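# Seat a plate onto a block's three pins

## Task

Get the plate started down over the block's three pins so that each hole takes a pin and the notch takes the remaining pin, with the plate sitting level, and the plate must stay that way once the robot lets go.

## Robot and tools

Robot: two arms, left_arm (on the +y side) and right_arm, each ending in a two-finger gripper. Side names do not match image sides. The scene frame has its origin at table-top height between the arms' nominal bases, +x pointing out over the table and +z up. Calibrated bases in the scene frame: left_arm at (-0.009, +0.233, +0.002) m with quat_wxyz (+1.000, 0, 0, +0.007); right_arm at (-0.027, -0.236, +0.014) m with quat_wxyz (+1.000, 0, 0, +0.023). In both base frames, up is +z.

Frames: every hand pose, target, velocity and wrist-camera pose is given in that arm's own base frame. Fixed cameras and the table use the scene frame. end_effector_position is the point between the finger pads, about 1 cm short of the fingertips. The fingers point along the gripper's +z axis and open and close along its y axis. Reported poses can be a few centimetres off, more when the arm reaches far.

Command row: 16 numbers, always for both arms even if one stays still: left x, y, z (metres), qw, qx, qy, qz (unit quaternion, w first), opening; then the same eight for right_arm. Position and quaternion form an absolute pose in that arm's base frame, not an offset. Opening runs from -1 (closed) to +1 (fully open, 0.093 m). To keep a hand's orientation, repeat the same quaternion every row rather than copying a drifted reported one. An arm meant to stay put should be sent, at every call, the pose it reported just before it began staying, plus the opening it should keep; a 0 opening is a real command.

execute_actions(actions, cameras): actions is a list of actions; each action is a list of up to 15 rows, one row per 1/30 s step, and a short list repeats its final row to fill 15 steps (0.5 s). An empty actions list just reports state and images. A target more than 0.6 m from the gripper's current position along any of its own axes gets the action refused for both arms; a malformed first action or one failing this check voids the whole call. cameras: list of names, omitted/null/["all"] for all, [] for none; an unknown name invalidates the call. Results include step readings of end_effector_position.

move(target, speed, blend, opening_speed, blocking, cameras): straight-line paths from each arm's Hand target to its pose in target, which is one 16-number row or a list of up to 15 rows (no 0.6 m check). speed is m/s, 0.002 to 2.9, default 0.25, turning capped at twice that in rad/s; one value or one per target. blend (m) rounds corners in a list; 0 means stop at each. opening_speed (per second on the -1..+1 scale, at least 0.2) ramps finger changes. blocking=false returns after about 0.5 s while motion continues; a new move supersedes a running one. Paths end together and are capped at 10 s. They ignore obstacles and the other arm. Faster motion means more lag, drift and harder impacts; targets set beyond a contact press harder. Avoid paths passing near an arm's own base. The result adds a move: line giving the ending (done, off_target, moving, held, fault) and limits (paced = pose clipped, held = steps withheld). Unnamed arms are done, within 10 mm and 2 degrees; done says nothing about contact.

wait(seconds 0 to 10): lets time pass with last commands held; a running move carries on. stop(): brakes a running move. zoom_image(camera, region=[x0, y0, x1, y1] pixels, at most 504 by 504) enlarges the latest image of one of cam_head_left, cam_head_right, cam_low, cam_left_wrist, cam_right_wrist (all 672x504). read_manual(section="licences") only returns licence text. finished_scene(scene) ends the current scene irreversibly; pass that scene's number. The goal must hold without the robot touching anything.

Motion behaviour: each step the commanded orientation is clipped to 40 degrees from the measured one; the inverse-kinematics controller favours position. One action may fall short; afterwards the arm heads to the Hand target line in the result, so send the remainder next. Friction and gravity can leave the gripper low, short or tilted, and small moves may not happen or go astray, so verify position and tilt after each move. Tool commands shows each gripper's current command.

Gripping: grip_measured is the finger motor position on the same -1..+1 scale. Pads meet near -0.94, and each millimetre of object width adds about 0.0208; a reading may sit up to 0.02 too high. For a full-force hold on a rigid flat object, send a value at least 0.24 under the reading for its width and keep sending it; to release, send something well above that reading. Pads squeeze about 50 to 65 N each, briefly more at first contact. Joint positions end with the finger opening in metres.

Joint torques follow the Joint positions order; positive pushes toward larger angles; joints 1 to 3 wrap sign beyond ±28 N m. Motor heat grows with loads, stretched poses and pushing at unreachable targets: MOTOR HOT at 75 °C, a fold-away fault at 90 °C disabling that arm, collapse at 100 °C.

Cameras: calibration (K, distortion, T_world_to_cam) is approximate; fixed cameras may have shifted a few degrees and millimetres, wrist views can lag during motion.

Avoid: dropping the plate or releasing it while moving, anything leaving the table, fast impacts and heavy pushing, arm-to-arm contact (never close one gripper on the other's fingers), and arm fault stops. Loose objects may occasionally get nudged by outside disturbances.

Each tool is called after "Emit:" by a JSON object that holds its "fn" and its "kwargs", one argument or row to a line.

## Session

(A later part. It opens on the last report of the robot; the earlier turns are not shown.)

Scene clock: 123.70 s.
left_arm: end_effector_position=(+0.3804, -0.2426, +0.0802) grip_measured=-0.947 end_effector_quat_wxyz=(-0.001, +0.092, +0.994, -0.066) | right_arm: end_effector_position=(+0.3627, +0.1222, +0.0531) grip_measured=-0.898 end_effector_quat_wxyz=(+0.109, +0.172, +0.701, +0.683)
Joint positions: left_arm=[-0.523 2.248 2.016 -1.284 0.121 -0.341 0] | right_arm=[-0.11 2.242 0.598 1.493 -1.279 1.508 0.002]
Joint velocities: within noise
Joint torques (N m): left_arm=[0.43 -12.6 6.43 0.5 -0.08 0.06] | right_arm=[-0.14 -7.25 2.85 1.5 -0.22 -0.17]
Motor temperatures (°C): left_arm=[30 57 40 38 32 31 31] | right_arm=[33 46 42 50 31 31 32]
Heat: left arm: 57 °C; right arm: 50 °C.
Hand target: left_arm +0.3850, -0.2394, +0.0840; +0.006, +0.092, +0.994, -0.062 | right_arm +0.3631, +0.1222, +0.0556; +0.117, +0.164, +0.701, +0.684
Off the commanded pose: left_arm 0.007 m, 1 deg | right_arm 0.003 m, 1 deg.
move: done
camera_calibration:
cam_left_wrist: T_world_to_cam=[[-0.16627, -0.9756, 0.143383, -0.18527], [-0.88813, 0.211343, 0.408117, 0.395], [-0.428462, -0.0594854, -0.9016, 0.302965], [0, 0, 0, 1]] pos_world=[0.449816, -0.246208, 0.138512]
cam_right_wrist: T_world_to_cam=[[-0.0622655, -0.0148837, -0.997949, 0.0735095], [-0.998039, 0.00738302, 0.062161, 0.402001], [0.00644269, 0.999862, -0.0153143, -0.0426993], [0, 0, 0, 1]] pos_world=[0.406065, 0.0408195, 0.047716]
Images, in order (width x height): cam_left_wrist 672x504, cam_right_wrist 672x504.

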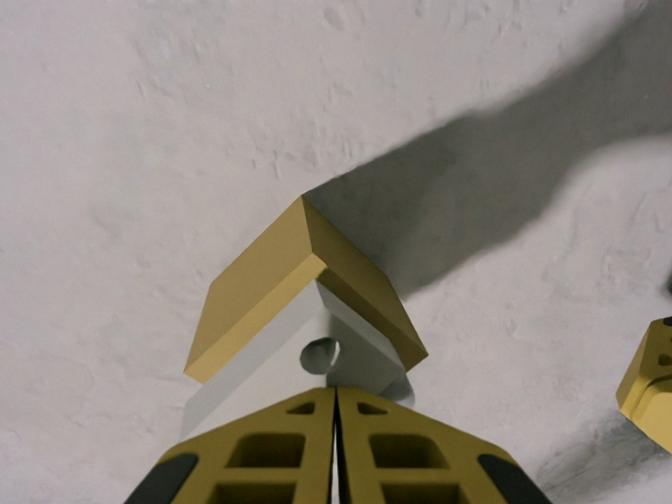

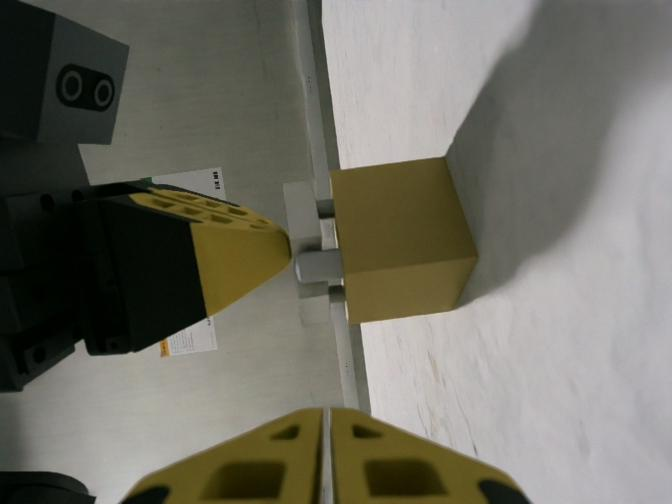

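Emit:
{"fn": "move", "kwargs": {
  "target": [0.3850, -0.2340, 0.0850, 0.0055, 0.0926, 0.9940, -0.0620, -0.95, 0.3631, 0.1222, 0.0556, 0.117, 0.164, 0.701, 0.684, -0.9],
  "speed": 0.06,
  "cameras": ["cam_left_wrist", "cam_right_wrist"]
}}

Emit:
{"fn": "zoom_image", "kwargs": {
  "camera": "cam_left_wrist",
  "region": [200, 170, 440, 420]
}}

Scene clock: 125.33 s.
left_arm: end_effector_position=(+0.3828, -0.2383, +0.0802) grip_measured=-0.947 end_effector_quat_wxyz=(-0.001, +0.091, +0.994, -0.066) | right_arm: end_effector_position=(+0.3627, +0.1222, +0.0531) grip_measured=-0.898 end_effector_quat_wxyz=(+0.109, +0.172, +0.701, +0.683)
Joint positions: left_arm=[-0.512 2.248 2.016 -1.285 0.12 -0.333 0] | right_arm=[-0.11 2.242 0.598 1.493 -1.279 1.508 0.002]
Joint velocities: within noise
Joint torques (N m): left_arm=[0.4 -13.6 5.24 0.48 -0.07 0.07] | right_arm=[-0.17 -7.28 2.82 1.5 -0.22 -0.17]
Motor temperatures (°C): left_arm=[30 57 40 38 32 31 31] | right_arm=[33 46 42 50 31 31 32]
Heat: left arm: 57 °C; right arm: 50 °C.
Hand target: left_arm +0.3850, -0.2340, +0.0850; +0.006, +0.092, +0.994, -0.062 | right_arm +0.3631, +0.1222, +0.0556; +0.117, +0.164, +0.701, +0.684
Off the commanded pose: left_arm 0.007 m, 1 deg | right_arm 0.003 m, 1 deg.
move: done
camera_calibration:
cam_left_wrist: T_world_to_cam=[[-0.164353, -0.976036, 0.142627, -0.181558], [-0.888688, 0.209262, 0.407974, 0.395903], [-0.428043, -0.0596988, -0.901784, 0.303991], [0, 0, 0, 1]] pos_world=[0.452116, -0.241906, 0.138512]
cam_right_wrist: T_world_to_cam=[[-0.0625632, -0.0148895, -0.99793, 0.0736293], [-0.99802, 0.00738912, 0.0624586, 0.401979], [0.00644385, 0.999862, -0.0153223, -0.0426994], [0, 0, 0, 1]] pos_world=[0.406065, 0.0408195, 0.0477156]
Images, in order (width x height): cam_left_wrist 672x504, cam_right_wrist 672x504.

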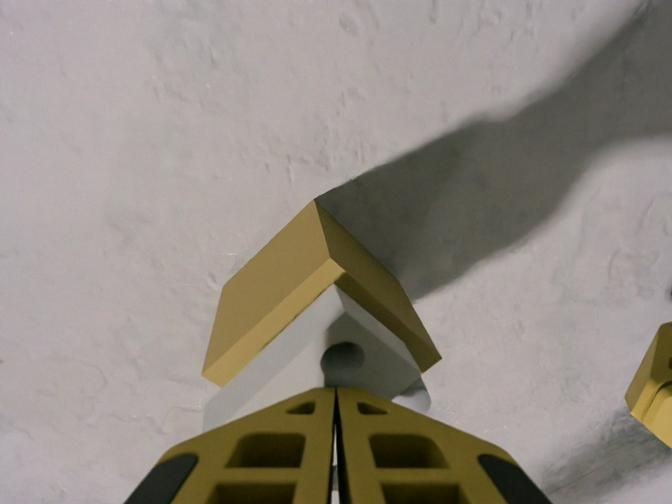

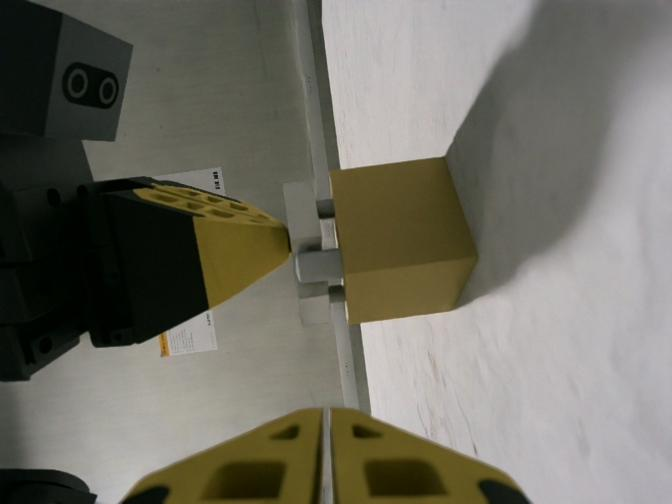

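Scaled by 2.016 from the camera's 672x504 image, which has a finer 960x720 frame.

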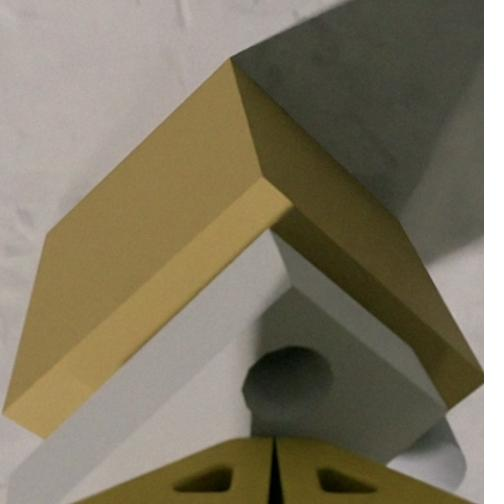

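Emit:
{"fn": "move", "kwargs": {
  "target": [0.3850, -0.2335, 0.0600, 0.0055, 0.0926, 0.9940, -0.0620, -0.95, 0.3631, 0.1222, 0.0556, 0.117, 0.164, 0.701, 0.684, -0.9],
  "speed": 0.05,
  "cameras": ["cam_left_wrist", "cam_right_wrist"]
}}

Emit:
{"fn": "zoom_image", "kwargs": {
  "camera": "cam_right_wrist",
  "region": [220, 150, 380, 330]
}}

Emit:
{"fn": "zoom_image", "kwargs": {
  "camera": "cam_left_wrist",
  "region": [200, 170, 440, 420]
}}

Scene clock: 126.33 s.
left_arm: end_effector_position=(+0.3828, -0.2379, +0.0786) grip_measured=-0.947 end_effector_quat_wxyz=(+0.012, +0.092, +0.993, -0.071) | right_arm: end_effector_position=(+0.3627, +0.1222, +0.0531) grip_measured=-0.898 end_effector_quat_wxyz=(+0.109, +0.172, +0.701, +0.683)
Joint positions: left_arm=[-0.511 2.216 1.955 -1.229 0.121 -0.331 0] | right_arm=[-0.11 2.242 0.598 1.493 -1.279 1.508 0.002]
Joint velocities: within noise
Joint torques (N m): left_arm=[0.36 -10.45 2.54 0.92 -0.09 0.1] | right_arm=[-0.14 -7.3 2.82 1.51 -0.22 -0.17]
Motor temperatures (°C): left_arm=[30 57 40 38 32 31 31] | right_arm=[33 46 42 50 31 31 32]
Heat: left arm: 57 °C; right arm: 50 °C.
Hand target: left_arm +0.3844, -0.2332, +0.0604; +0.005, +0.093, +0.994, -0.062 | right_arm +0.3631, +0.1222, +0.0556; +0.117, +0.164, +0.701, +0.684
Off the commanded pose: left_arm 0.019 m, 1 deg | right_arm 0.003 m, 1 deg.
move: off_target (left_arm)
camera_calibration:
cam_left_wrist: T_world_to_cam=[[-0.16856, -0.973863, 0.152245, -0.179531], [-0.89782, 0.215439, 0.384064, 0.403371], [-0.406826, -0.0719506, -0.910668, 0.292324], [0, 0, 0, 1]] pos_world=[0.450818, -0.240708, 0.138623]
cam_right_wrist: T_world_to_cam=[[-0.0625632, -0.0148895, -0.99793, 0.0736293], [-0.99802, 0.00738912, 0.0624586, 0.401979], [0.00644385, 0.999862, -0.0153223, -0.0426994], [0, 0, 0, 1]] pos_world=[0.406065, 0.0408195, 0.0477156]
Images, in order (width x height): cam_left_wrist 672x504, cam_right_wrist 672x504.

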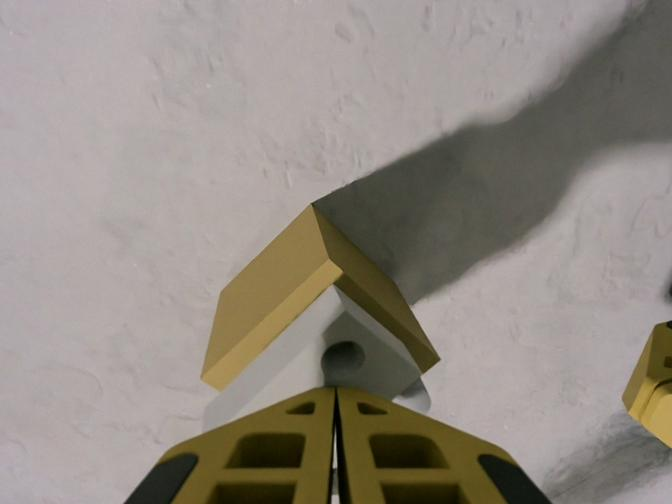

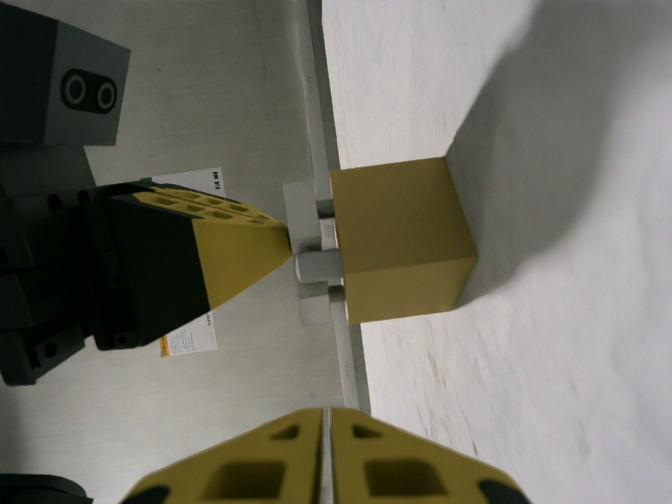

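Scaled by 2.800 from the camera's 672x504 image, which has a finer 960x720 frame.

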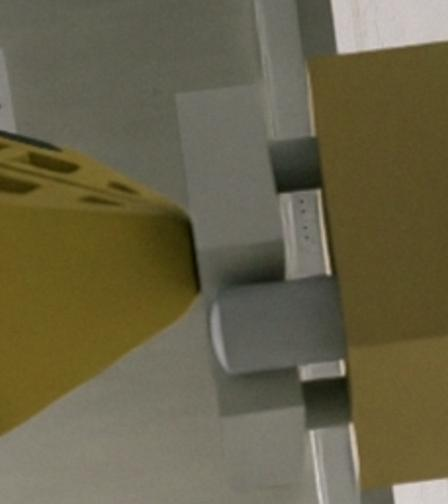

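Scaled by 2.016 from the camera's 672x504 image, which has a finer 960x720 frame.

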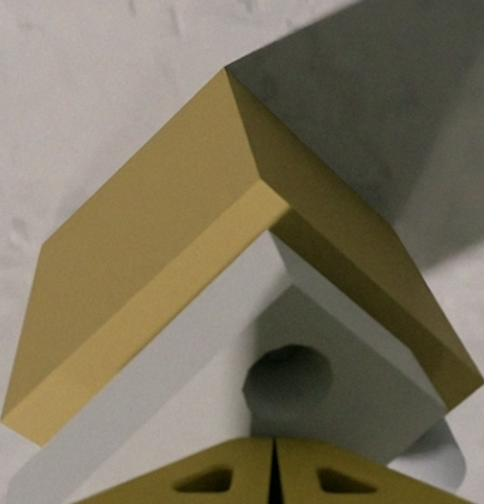

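Emit:
{"fn": "move", "kwargs": {
  "target": [0.3850, -0.2330, 0.0480, 0.0055, 0.0926, 0.9940, -0.0620, -0.95, 0.3631, 0.1222, 0.0556, 0.117, 0.164, 0.701, 0.684, -0.9],
  "speed": 0.05,
  "cameras": ["cam_left_wrist", "cam_right_wrist"]
}}

Emit:
{"fn": "zoom_image", "kwargs": {
  "camera": "cam_right_wrist",
  "region": [220, 150, 380, 330]
}}

Emit:
{"fn": "zoom_image", "kwargs": {
  "camera": "cam_left_wrist",
  "region": [200, 170, 440, 420]
}}

Scene clock: 127.20 s.
left_arm: end_effector_position=(+0.3825, -0.2381, +0.0781) grip_measured=-0.947 end_effector_quat_wxyz=(+0.019, +0.093, +0.993, -0.077) | right_arm: end_effector_position=(+0.3627, +0.1222, +0.0531) grip_measured=-0.898 end_effector_quat_wxyz=(+0.109, +0.172, +0.701, +0.683)
Joint positions: left_arm=[-0.51 2.195 1.916 -1.194 0.126 -0.33 0] | right_arm=[-0.11 2.242 0.598 1.493 -1.279 1.508 0.002]
Joint velocities: within noise
Joint torques (N m): left_arm=[0.38 -8.36 2.02 1.06 -0.13 0.1] | right_arm=[-0.16 -7.27 2.84 1.51 -0.23 -0.17]
Motor temperatures (°C): left_arm=[30 57 40 38 32 31 31] | right_arm=[33 46 42 50 31 31 32]
Heat: left arm: 57 °C; right arm: 50 °C.
Hand target: left_arm +0.3835, -0.2322, +0.0490; +0.005, +0.093, +0.994, -0.062 | right_arm +0.3631, +0.1222, +0.0556; +0.117, +0.164, +0.701, +0.684
Off the commanded pose: left_arm 0.031 m, 2 deg | right_arm 0.003 m, 1 deg.
move: off_target (left_arm)
camera_calibration:
cam_left_wrist: T_world_to_cam=[[-0.170877, -0.971721, 0.16297, -0.179163], [-0.903067, 0.220609, 0.368513, 0.407735], [-0.394044, -0.0842026, -0.915226, 0.284286], [0, 0, 0, 1]] pos_world=[0.449619, -0.240109, 0.139129]
cam_right_wrist: T_world_to_cam=[[-0.0625632, -0.0148895, -0.99793, 0.0736293], [-0.99802, 0.00738912, 0.0624586, 0.401979], [0.00644385, 0.999862, -0.0153223, -0.0426994], [0, 0, 0, 1]] pos_world=[0.406065, 0.0408195, 0.0477156]
Images, in order (width x height): cam_left_wrist 672x504, cam_right_wrist 672x504.

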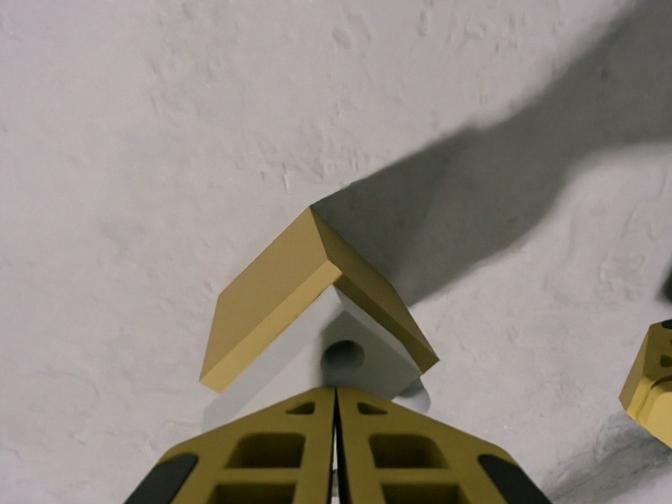

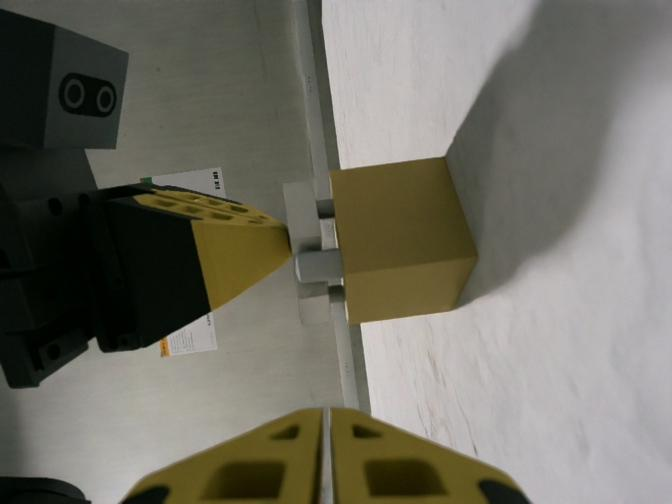

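Scaled by 2.800 from the camera's 672x504 image, which has a finer 960x720 frame.

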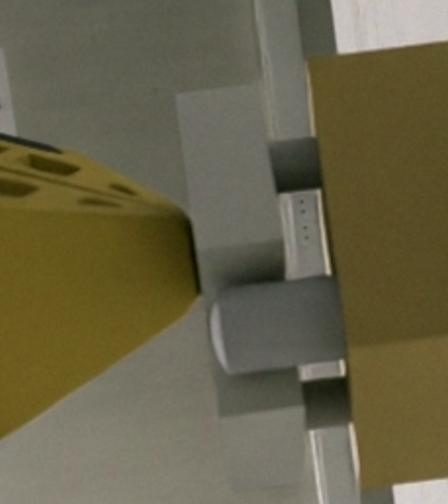

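Scaled by 2.016 from the camera's 672x504 image, which has a finer 960x720 frame.

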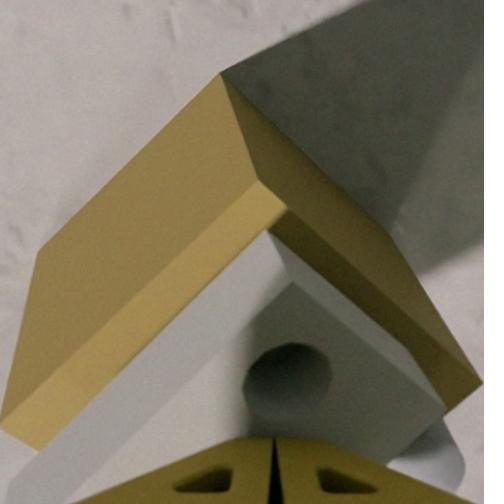

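Emit:
{"fn": "move", "kwargs": {
  "target": [
    [0.3850, -0.2335, 0.0830, 0.0055, 0.0926, 0.9940, -0.0620, -0.95, 0.3631, 0.1222, 0.0556, 0.117, 0.164, 0.701, 0.684, -0.9],
    [0.3860, -0.2210, 0.0860, 0.0055, 0.0926, 0.9940, -0.0620, -0.95, 0.3631, 0.1222, 0.0556, 0.117, 0.164, 0.701, 0.684, -0.9]
  ],
  "speed": 0.06,
  "cameras": ["cam_left_wrist", "cam_right_wrist"]
}}

Emit:
{"fn": "zoom_image", "kwargs": {
  "camera": "cam_left_wrist",
  "region": [220, 170, 480, 430]
}}

Emit:
{"fn": "zoom_image", "kwargs": {
  "camera": "cam_right_wrist",
  "region": [220, 150, 380, 330]
}}

Scene clock: 129.93 s.
left_arm: end_effector_position=(+0.3839, -0.2254, +0.0807) grip_measured=-0.947 end_effector_quat_wxyz=(+0.001, +0.091, +0.994, -0.067) | right_arm: end_effector_position=(+0.3627, +0.1222, +0.0531) grip_measured=-0.898 end_effector_quat_wxyz=(+0.109, +0.172, +0.701, +0.683)
Joint positions: left_arm=[-0.485 2.221 1.972 -1.269 0.123 -0.305 0] | right_arm=[-0.11 2.242 0.598 1.493 -1.279 1.508 0.002]
Joint velocities: within noise
Joint torques (N m): left_arm=[0.38 -13.2 5.79 0.44 -0.09 0.08] | right_arm=[-0.13 -7.25 2.84 1.5 -0.23 -0.17]
Motor temperatures (°C): left_arm=[30 56 40 38 31 31 31] | right_arm=[33 46 42 50 31 31 32]
Heat: left arm: 56 °C; right arm: 50 °C.
Hand target: left_arm +0.3860, -0.2209, +0.0860; +0.006, +0.092, +0.994, -0.062 | right_arm +0.3631, +0.1222, +0.0556; +0.117, +0.164, +0.701, +0.684
Off the commanded pose: left_arm 0.007 m, 1 deg | right_arm 0.003 m, 1 deg.
move: done
camera_calibration:
cam_left_wrist: T_world_to_cam=[[-0.164493, -0.975757, 0.144359, -0.168807], [-0.889579, 0.209981, 0.405656, 0.394696], [-0.426134, -0.0616909, -0.902554, 0.30453], [0, 0, 0, 1]] pos_world=[0.453116, -0.228807, 0.139113]
cam_right_wrist: T_world_to_cam=[[-0.0625632, -0.0148895, -0.99793, 0.0736293], [-0.99802, 0.00738912, 0.0624586, 0.401979], [0.00644385, 0.999862, -0.0153223, -0.0426994], [0, 0, 0, 1]] pos_world=[0.406065, 0.0408195, 0.0477156]
Images, in order (width x height): cam_left_wrist 672x504, cam_right_wrist 672x504.

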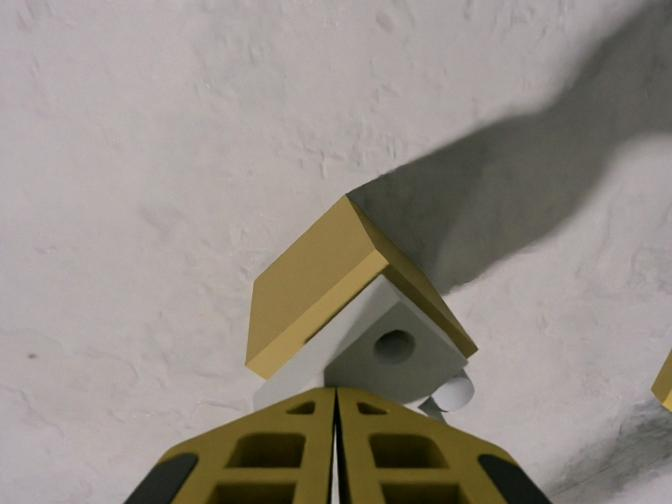

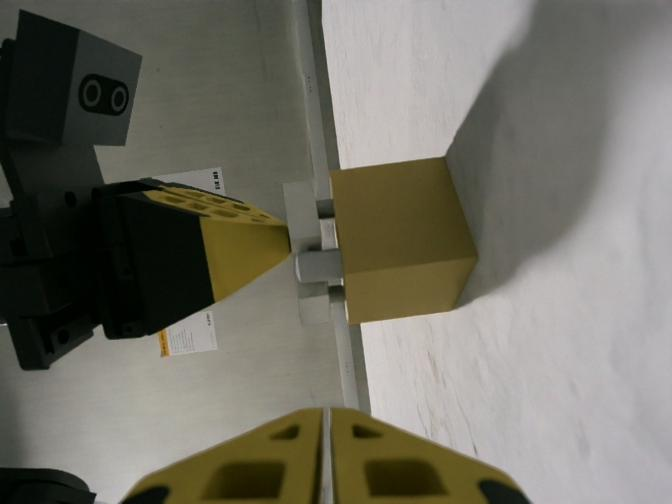

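Scaled by 1.938 from the camera's 672x504 image, which has a finer 960x720 frame.

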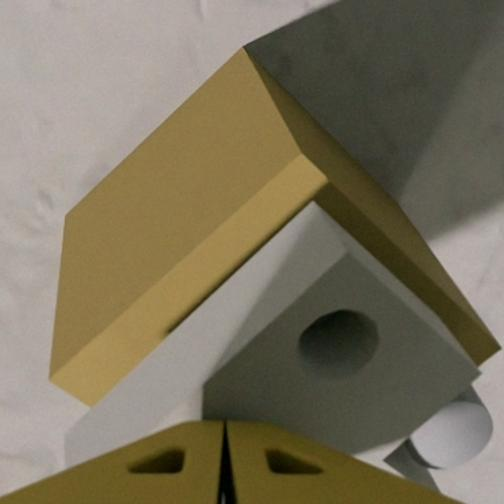

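Scaled by 2.800 from the camera's 672x504 image, which has a finer 960x720 frame.

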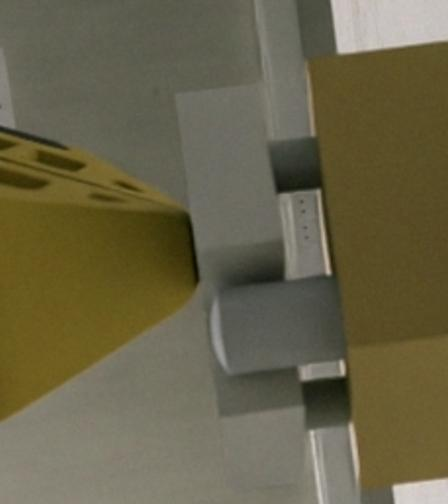

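Emit:
{"fn": "move", "kwargs": {
  "target": [0.3860, -0.2205, 0.0560, 0.0055, 0.0926, 0.9940, -0.0620, -0.95, 0.3631, 0.1222, 0.0556, 0.117, 0.164, 0.701, 0.684, -0.9],
  "speed": 0.05,
  "cameras": ["cam_left_wrist", "cam_right_wrist"]
}}

Emit:
{"fn": "zoom_image", "kwargs": {
  "camera": "cam_right_wrist",
  "region": [220, 150, 380, 330]
}}

Emit:
{"fn": "zoom_image", "kwargs": {
  "camera": "cam_left_wrist",
  "region": [220, 170, 480, 430]
}}

Scene clock: 131.13 s.
left_arm: end_effector_position=(+0.3835, -0.2248, +0.0766) grip_measured=-0.947 end_effector_quat_wxyz=(+0.012, +0.092, +0.993, -0.072) | right_arm: end_effector_position=(+0.3627, +0.1222, +0.0531) grip_measured=-0.898 end_effector_quat_wxyz=(+0.109, +0.172, +0.701, +0.683)
Joint positions: left_arm=[-0.483 2.191 1.905 -1.208 0.125 -0.303 0] | right_arm=[-0.11 2.242 0.598 1.493 -1.279 1.508 0.002]
Joint velocities: within noise
Joint torques (N m): left_arm=[0.35 -9.89 2.56 0.95 -0.11 0.07] | right_arm=[-0.16 -7.28 2.82 1.51 -0.23 -0.18]
Motor temperatures (°C): left_arm=[30 56 40 38 31 31 31] | right_arm=[33 46 42 50 31 31 32]
Heat: left arm: 56 °C; right arm: 50 °C.
Hand target: left_arm +0.3851, -0.2202, +0.0564; +0.005, +0.093, +0.994, -0.062 | right_arm +0.3631, +0.1222, +0.0556; +0.117, +0.164, +0.701, +0.684
Off the commanded pose: left_arm 0.021 m, 1 deg | right_arm 0.003 m, 1 deg.
move: off_target (left_arm)
camera_calibration:
cam_left_wrist: T_world_to_cam=[[-0.168315, -0.97361, 0.154123, -0.16658], [-0.897949, 0.21594, 0.383481, 0.402086], [-0.406642, -0.0738491, -0.910598, 0.291172], [0, 0, 0, 1]] pos_world=[0.451418, -0.227508, 0.136623]
cam_right_wrist: T_world_to_cam=[[-0.0625632, -0.0148895, -0.99793, 0.0736293], [-0.99802, 0.00738912, 0.0624586, 0.401979], [0.00644385, 0.999862, -0.0153223, -0.0426994], [0, 0, 0, 1]] pos_world=[0.406065, 0.0408195, 0.0477156]
Images, in order (width x height): cam_left_wrist 672x504, cam_right_wrist 672x504.

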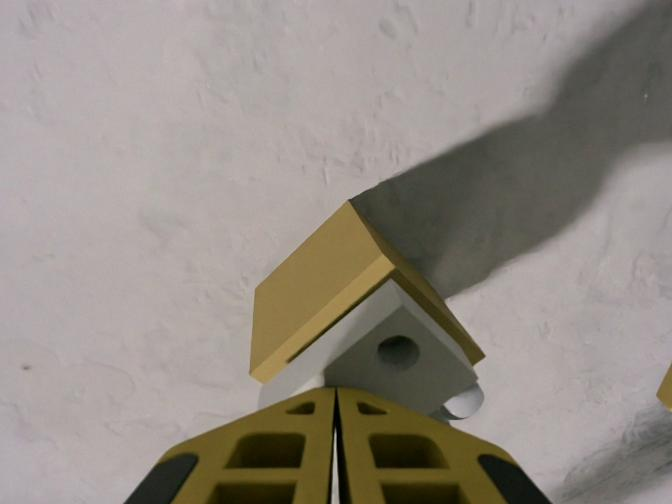

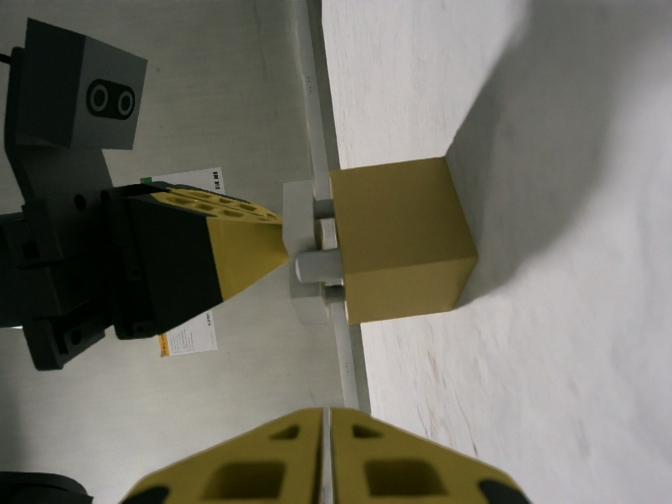

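Scaled by 2.800 from the camera's 672x504 image, which has a finer 960x720 frame.

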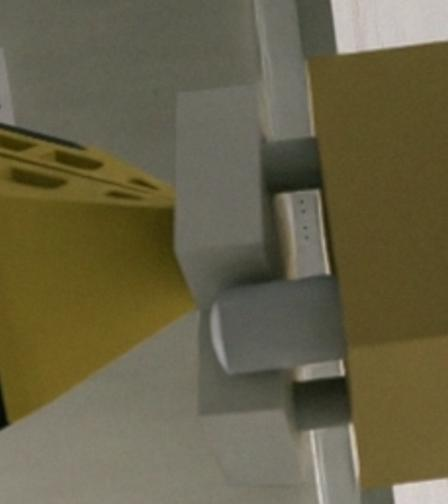

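Scaled by 1.938 from the camera's 672x504 image, which has a finer 960x720 frame.

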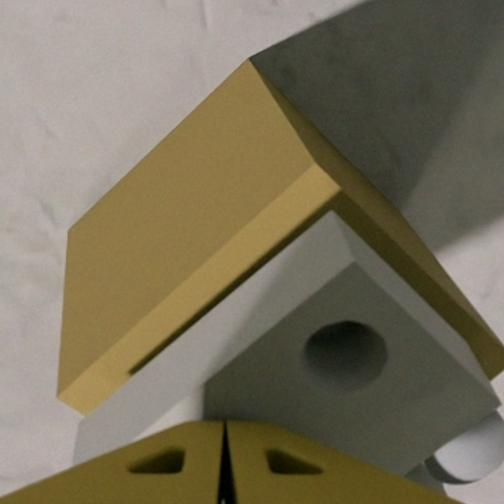

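Emit:
{"fn": "move", "kwargs": {
  "target": [
    [0.3860, -0.2215, 0.0820, 0.0055, 0.0926, 0.9940, -0.0620, -0.95, 0.3631, 0.1222, 0.0556, 0.117, 0.164, 0.701, 0.684, -0.9],
    [0.3850, -0.2445, 0.0860, 0.0055, 0.0926, 0.9940, -0.0620, -0.95, 0.3631, 0.1222, 0.0556, 0.117, 0.164, 0.701, 0.684, -0.9]
  ],
  "speed": 0.06,
  "cameras": ["cam_left_wrist", "cam_right_wrist"]
}}

Emit:
{"fn": "zoom_image", "kwargs": {
  "camera": "cam_left_wrist",
  "region": [200, 170, 460, 430]
}}

Emit:
{"fn": "zoom_image", "kwargs": {
  "camera": "cam_right_wrist",
  "region": [220, 150, 380, 330]
}}

Scene clock: 133.53 s.
left_arm: end_effector_position=(+0.3809, -0.2441, +0.0845) grip_measured=-0.947 end_effector_quat_wxyz=(+0.001, +0.097, +0.993, -0.066) | right_arm: end_effector_position=(+0.3627, +0.1222, +0.0531) grip_measured=-0.898 end_effector_quat_wxyz=(+0.109, +0.172, +0.701, +0.683)
Joint positions: left_arm=[-0.525 2.25 2.035 -1.298 0.12 -0.335 0] | right_arm=[-0.11 2.242 0.598 1.493 -1.279 1.508 0.002]
Joint velocities: within noise
Joint torques (N m): left_arm=[-0.16 -11.64 7.04 0.47 -0.08 -0.11] | right_arm=[-0.13 -7.28 2.84 1.51 -0.22 -0.17]
Motor temperatures (°C): left_arm=[30 56 40 37 31 31 31] | right_arm=[33 46 42 50 31 31 32]
Heat: left arm: 56 °C; right arm: 50 °C.
Hand target: left_arm +0.3850, -0.2444, +0.0860; +0.006, +0.093, +0.994, -0.062 | right_arm +0.3631, +0.1222, +0.0556; +0.117, +0.164, +0.701, +0.684
Off the commanded pose: left_arm 0.004 m, 1 deg | right_arm 0.003 m, 1 deg.
move: done
camera_calibration:
cam_left_wrist: T_world_to_cam=[[-0.175765, -0.973854, 0.143926, -0.183338], [-0.887998, 0.219951, 0.403833, 0.396348], [-0.424931, -0.056826, -0.90344, 0.306368], [0, 0, 0, 1]] pos_world=[0.449917, -0.248312, 0.143114]
cam_right_wrist: T_world_to_cam=[[-0.0625632, -0.0148895, -0.99793, 0.0736293], [-0.99802, 0.00738912, 0.0624586, 0.401979], [0.00644385, 0.999862, -0.0153223, -0.0426994], [0, 0, 0, 1]] pos_world=[0.406065, 0.0408195, 0.0477156]
Images, in order (width x height): cam_left_wrist 672x504, cam_right_wrist 672x504.

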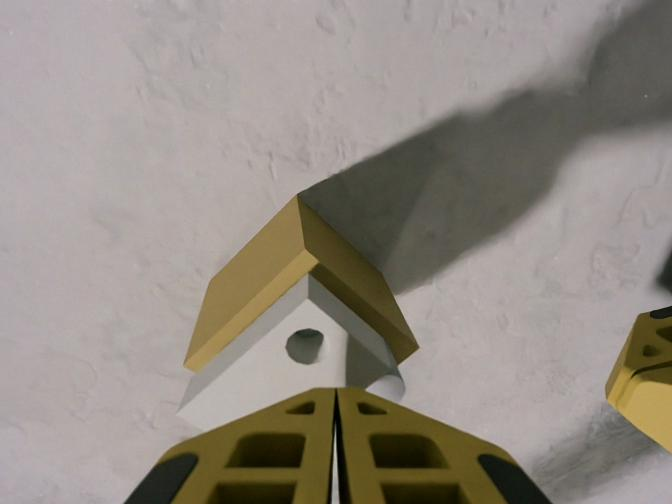

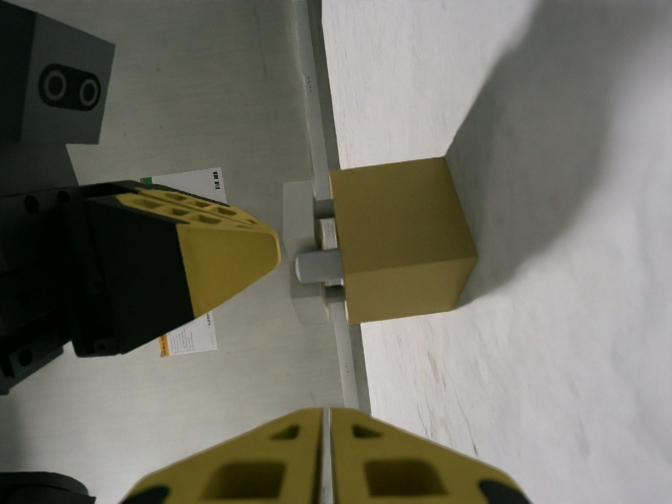

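Scaled by 1.938 from the camera's 672x504 image, which has a finer 960x720 frame.

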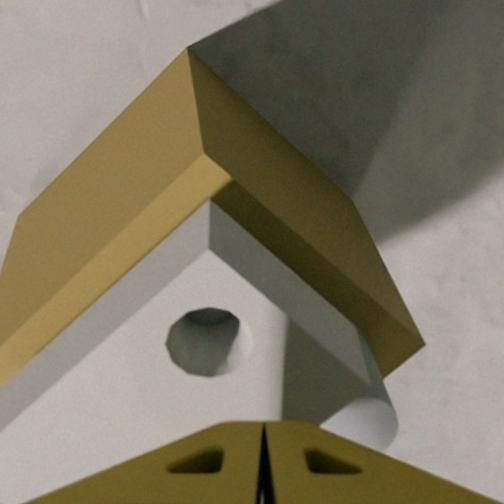

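Scaled by 2.800 from the camera's 672x504 image, which has a finer 960x720 frame.

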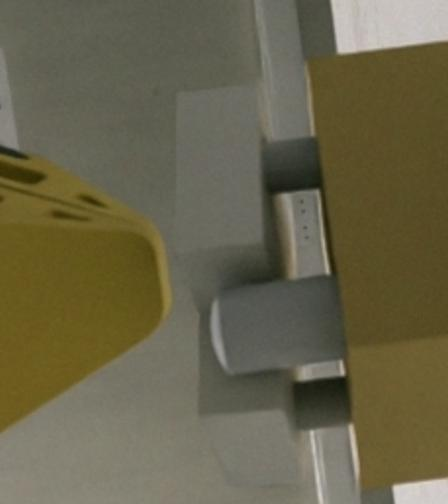

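Emit:
{"fn": "move", "kwargs": {
  "target": [0.3850, -0.2440, 0.0600, 0.0055, 0.0926, 0.9940, -0.0620, -0.95, 0.3631, 0.1222, 0.0556, 0.117, 0.164, 0.701, 0.684, -0.9],
  "speed": 0.05,
  "cameras": ["cam_left_wrist", "cam_right_wrist"]
}}

Emit:
{"fn": "zoom_image", "kwargs": {
  "camera": "cam_left_wrist",
  "region": [200, 170, 460, 430]
}}

Emit:
{"fn": "zoom_image", "kwargs": {
  "camera": "cam_right_wrist",
  "region": [220, 150, 380, 330]
}}

Scene clock: 134.60 s.
left_arm: end_effector_position=(+0.3826, -0.2451, +0.0785) grip_measured=-0.947 end_effector_quat_wxyz=(+0.009, +0.097, +0.993, -0.070) | right_arm: end_effector_position=(+0.3627, +0.1222, +0.0531) grip_measured=-0.898 end_effector_quat_wxyz=(+0.109, +0.172, +0.701, +0.683)
Joint positions: left_arm=[-0.525 2.239 1.992 -1.249 0.12 -0.336 0] | right_arm=[-0.11 2.242 0.598 1.493 -1.279 1.508 0.002]
Joint velocities: within noise
Joint torques (N m): left_arm=[-0.05 -10.67 2.54 1 -0.08 -0.1] | right_arm=[-0.13 -7.27 2.82 1.51 -0.23 -0.17]
Motor temperatures (°C): left_arm=[30 56 40 37 31 31 31] | right_arm=[33 46 42 50 31 31 32]
Heat: left arm: 56 °C; right arm: 50 °C.
Hand target: left_arm +0.3845, -0.2436, +0.0605; +0.005, +0.093, +0.994, -0.062 | right_arm +0.3631, +0.1222, +0.0556; +0.117, +0.164, +0.701, +0.684
Off the commanded pose: left_arm 0.019 m, 1 deg | right_arm 0.003 m, 1 deg.
move: off_target (left_arm)
camera_calibration:
cam_left_wrist: T_world_to_cam=[[-0.177153, -0.972723, 0.149757, -0.182749], [-0.893999, 0.222678, 0.38882, 0.40471], [-0.411561, -0.065002, -0.909061, 0.294933], [0, 0, 0, 1]] pos_world=[0.450818, -0.248713, 0.138121]
cam_right_wrist: T_world_to_cam=[[-0.0625632, -0.0148895, -0.99793, 0.0736293], [-0.99802, 0.00738912, 0.0624586, 0.401979], [0.00644385, 0.999862, -0.0153223, -0.0426994], [0, 0, 0, 1]] pos_world=[0.406065, 0.0408195, 0.0477156]
Images, in order (width x height): cam_left_wrist 672x504, cam_right_wrist 672x504.

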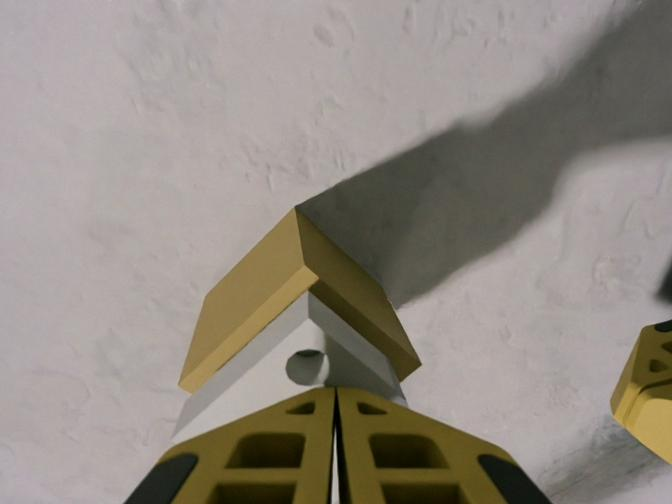

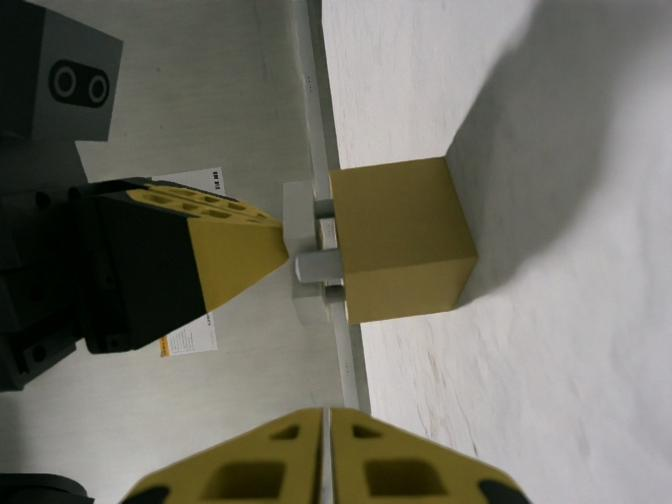

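Scaled by 1.938 from the camera's 672x504 image, which has a finer 960x720 frame.

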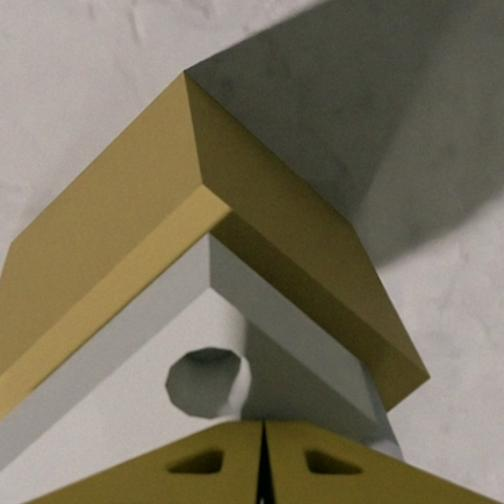

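Scaled by 2.800 from the camera's 672x504 image, which has a finer 960x720 frame.

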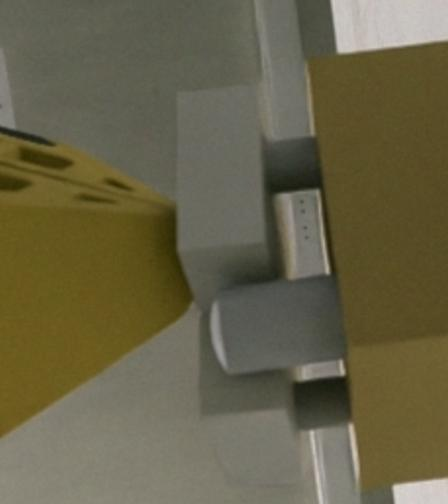

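Emit:
{"fn": "move", "kwargs": {
  "target": [0.3850, -0.2435, 0.0500, 0.0055, 0.0926, 0.9940, -0.0620, -0.95, 0.3631, 0.1222, 0.0556, 0.117, 0.164, 0.701, 0.684, -0.9],
  "speed": 0.05,
  "cameras": ["cam_left_wrist", "cam_right_wrist"]
}}

Emit:
{"fn": "zoom_image", "kwargs": {
  "camera": "cam_left_wrist",
  "region": [200, 170, 460, 430]
}}

Emit:
{"fn": "zoom_image", "kwargs": {
  "camera": "cam_right_wrist",
  "region": [220, 150, 380, 330]
}}

Scene clock: 135.57 s.
left_arm: end_effector_position=(+0.3825, -0.2450, +0.0780) grip_measured=-0.947 end_effector_quat_wxyz=(+0.016, +0.097, +0.992, -0.073) | right_arm: end_effector_position=(+0.3627, +0.1222, +0.0531) grip_measured=-0.898 end_effector_quat_wxyz=(+0.109, +0.172, +0.701, +0.683)
Joint positions: left_arm=[-0.525 2.22 1.958 -1.217 0.12 -0.336 0] | right_arm=[-0.11 2.242 0.598 1.493 -1.279 1.508 0.002]
Joint velocities: within noise
Joint torques (N m): left_arm=[0.01 -8.83 2.19 1.08 -0.1 -0.07] | right_arm=[-0.16 -7.27 2.84 1.5 -0.23 -0.17]
Motor temperatures (°C): left_arm=[30 56 40 37 31 31 31] | right_arm=[33 46 42 50 31 31 32]
Heat: left arm: 56 °C; right arm: 50 °C.
Hand target: left_arm +0.3837, -0.2427, +0.0508; +0.005, +0.093, +0.994, -0.062 | right_arm +0.3631, +0.1222, +0.0556; +0.117, +0.164, +0.701, +0.684
Off the commanded pose: left_arm 0.028 m, 2 deg | right_arm 0.003 m, 1 deg.
move: off_target (left_arm)
camera_calibration:
cam_left_wrist: T_world_to_cam=[[-0.179356, -0.971465, 0.1552, -0.181983], [-0.899422, 0.225839, 0.374214, 0.40872], [-0.398586, -0.0724728, -0.914263, 0.288136], [0, 0, 0, 1]] pos_world=[0.449819, -0.248213, 0.138727]
cam_right_wrist: T_world_to_cam=[[-0.0625632, -0.0148895, -0.99793, 0.0736293], [-0.99802, 0.00738912, 0.0624586, 0.401979], [0.00644385, 0.999862, -0.0153223, -0.0426994], [0, 0, 0, 1]] pos_world=[0.406065, 0.0408195, 0.0477156]
Images, in order (width x height): cam_left_wrist 672x504, cam_right_wrist 672x504.

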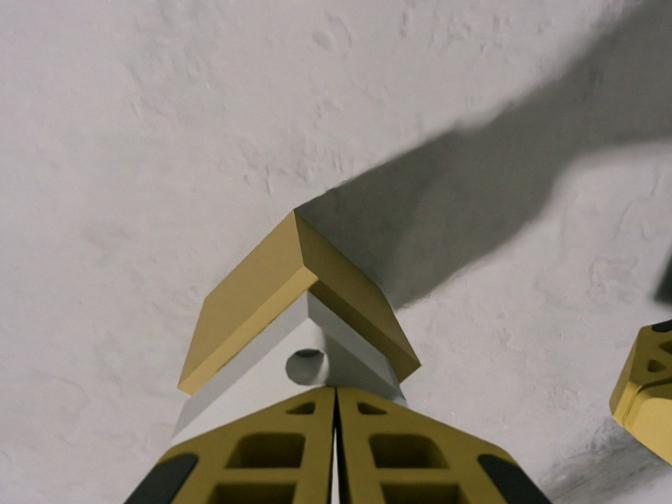

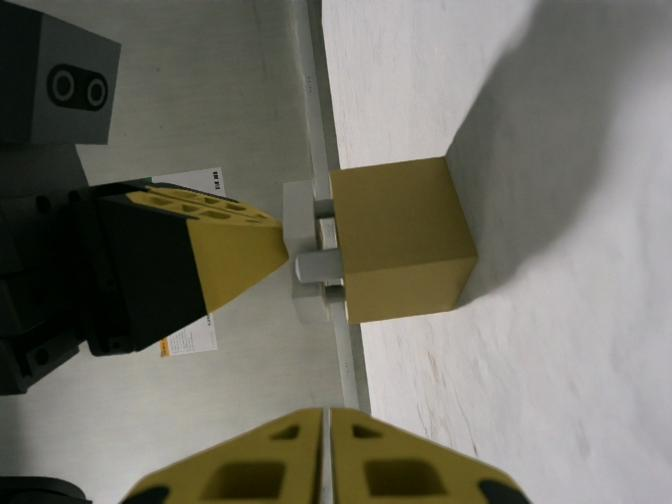

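Scaled by 1.938 from the camera's 672x504 image, which has a finer 960x720 frame.

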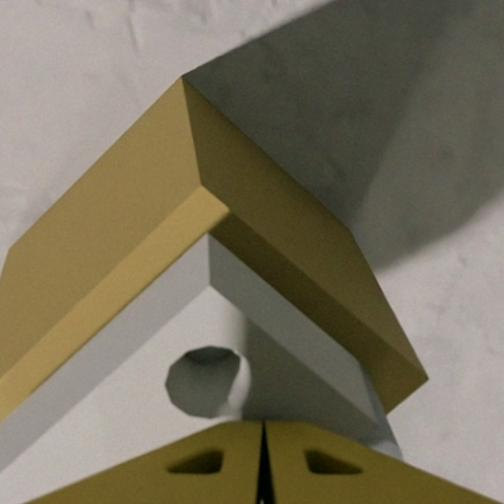

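Scaled by 2.800 from the camera's 672x504 image, which has a finer 960x720 frame.

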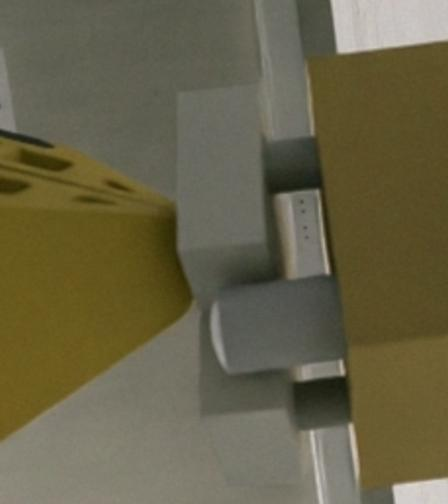

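Emit:
{"fn": "move", "kwargs": {
  "target": [0.3850, -0.2430, 0.0420, 0.0055, 0.0926, 0.9940, -0.0620, -0.95, 0.3631, 0.1222, 0.0556, 0.117, 0.164, 0.701, 0.684, -0.9],
  "speed": 0.05,
  "cameras": ["cam_left_wrist", "cam_right_wrist"]
}}

Emit:
{"fn": "zoom_image", "kwargs": {
  "camera": "cam_left_wrist",
  "region": [200, 170, 460, 430]
}}

Emit:
{"fn": "zoom_image", "kwargs": {
  "camera": "cam_right_wrist",
  "region": [220, 150, 380, 330]
}}

Scene clock: 136.43 s.
left_arm: end_effector_position=(+0.3826, -0.2447, +0.0778) grip_measured=-0.947 end_effector_quat_wxyz=(+0.023, +0.097, +0.992, -0.076) | right_arm: end_effector_position=(+0.3627, +0.1222, +0.0531) grip_measured=-0.898 end_effector_quat_wxyz=(+0.109, +0.172, +0.701, +0.683)
Joint positions: left_arm=[-0.525 2.205 1.931 -1.192 0.12 -0.336 0] | right_arm=[-0.11 2.242 0.598 1.493 -1.279 1.508 0.002]
Joint velocities: within noise
Joint torques (N m): left_arm=[0.02 -7.49 1.85 1.17 -0.08 -0.07] | right_arm=[-0.13 -7.28 2.84 1.5 -0.23 -0.17]
Motor temperatures (°C): left_arm=[30 56 40 38 31 31 31] | right_arm=[33 46 42 50 31 31 32]
Heat: left arm: 56 °C; right arm: 50 °C.
Hand target: left_arm +0.3829, -0.2418, +0.0433; +0.005, +0.093, +0.994, -0.062 | right_arm +0.3631, +0.1222, +0.0556; +0.117, +0.164, +0.701, +0.684
Off the commanded pose: left_arm 0.036 m, 3 deg | right_arm 0.003 m, 1 deg.
move: off_target (left_arm)
camera_calibration:
cam_left_wrist: T_world_to_cam=[[-0.180405, -0.970565, 0.159553, -0.181304], [-0.903864, 0.227563, 0.362277, 0.411895], [-0.387922, -0.0788579, -0.918313, 0.282611], [0, 0, 0, 1]] pos_world=[0.44922, -0.247413, 0.139233]
cam_right_wrist: T_world_to_cam=[[-0.0625632, -0.0148895, -0.99793, 0.0736293], [-0.99802, 0.00738912, 0.0624586, 0.401979], [0.00644385, 0.999862, -0.0153223, -0.0426994], [0, 0, 0, 1]] pos_world=[0.406065, 0.0408195, 0.0477156]
Images, in order (width x height): cam_left_wrist 672x504, cam_right_wrist 672x504.

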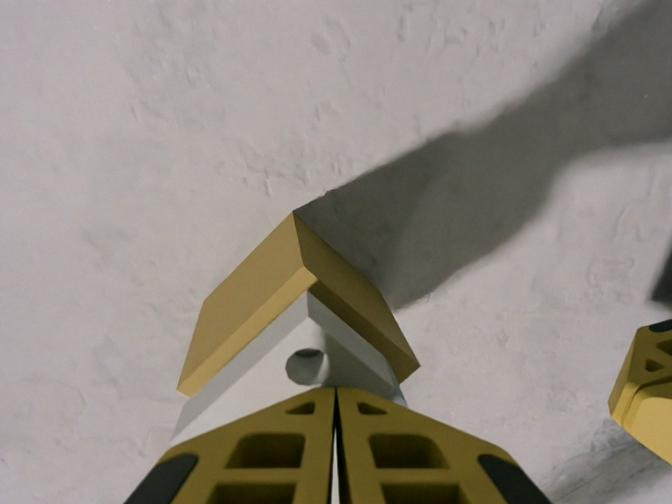

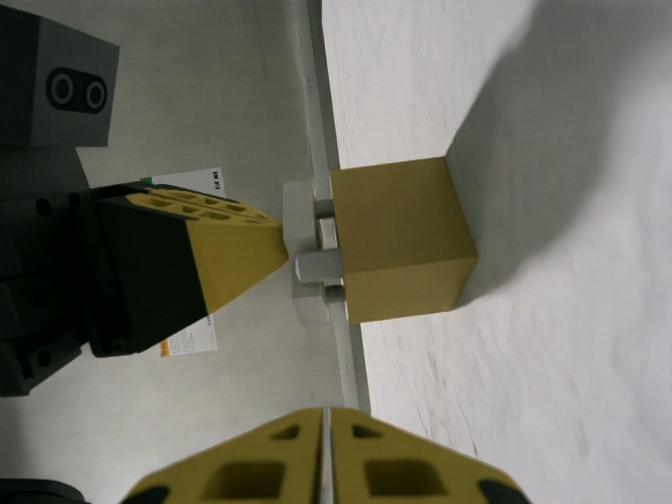

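Scaled by 1.938 from the camera's 672x504 image, which has a finer 960x720 frame.

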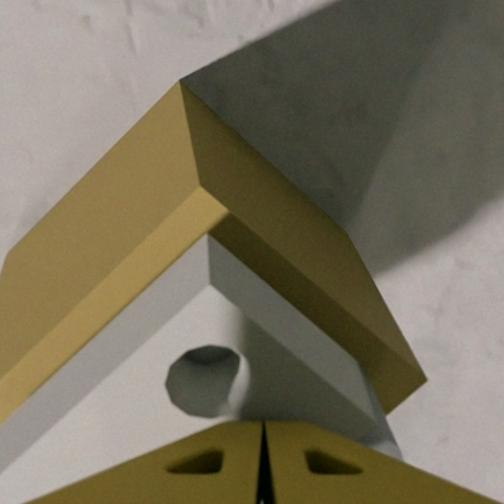

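Scaled by 2.800 from the camera's 672x504 image, which has a finer 960x720 frame.

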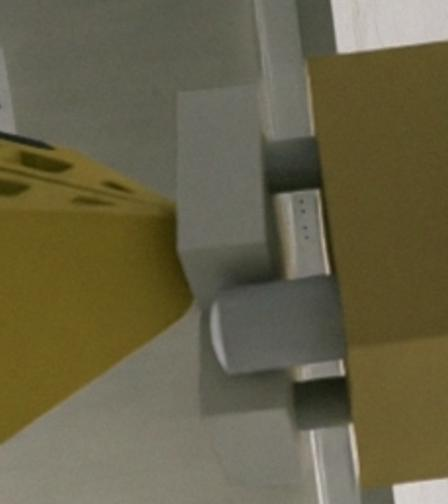

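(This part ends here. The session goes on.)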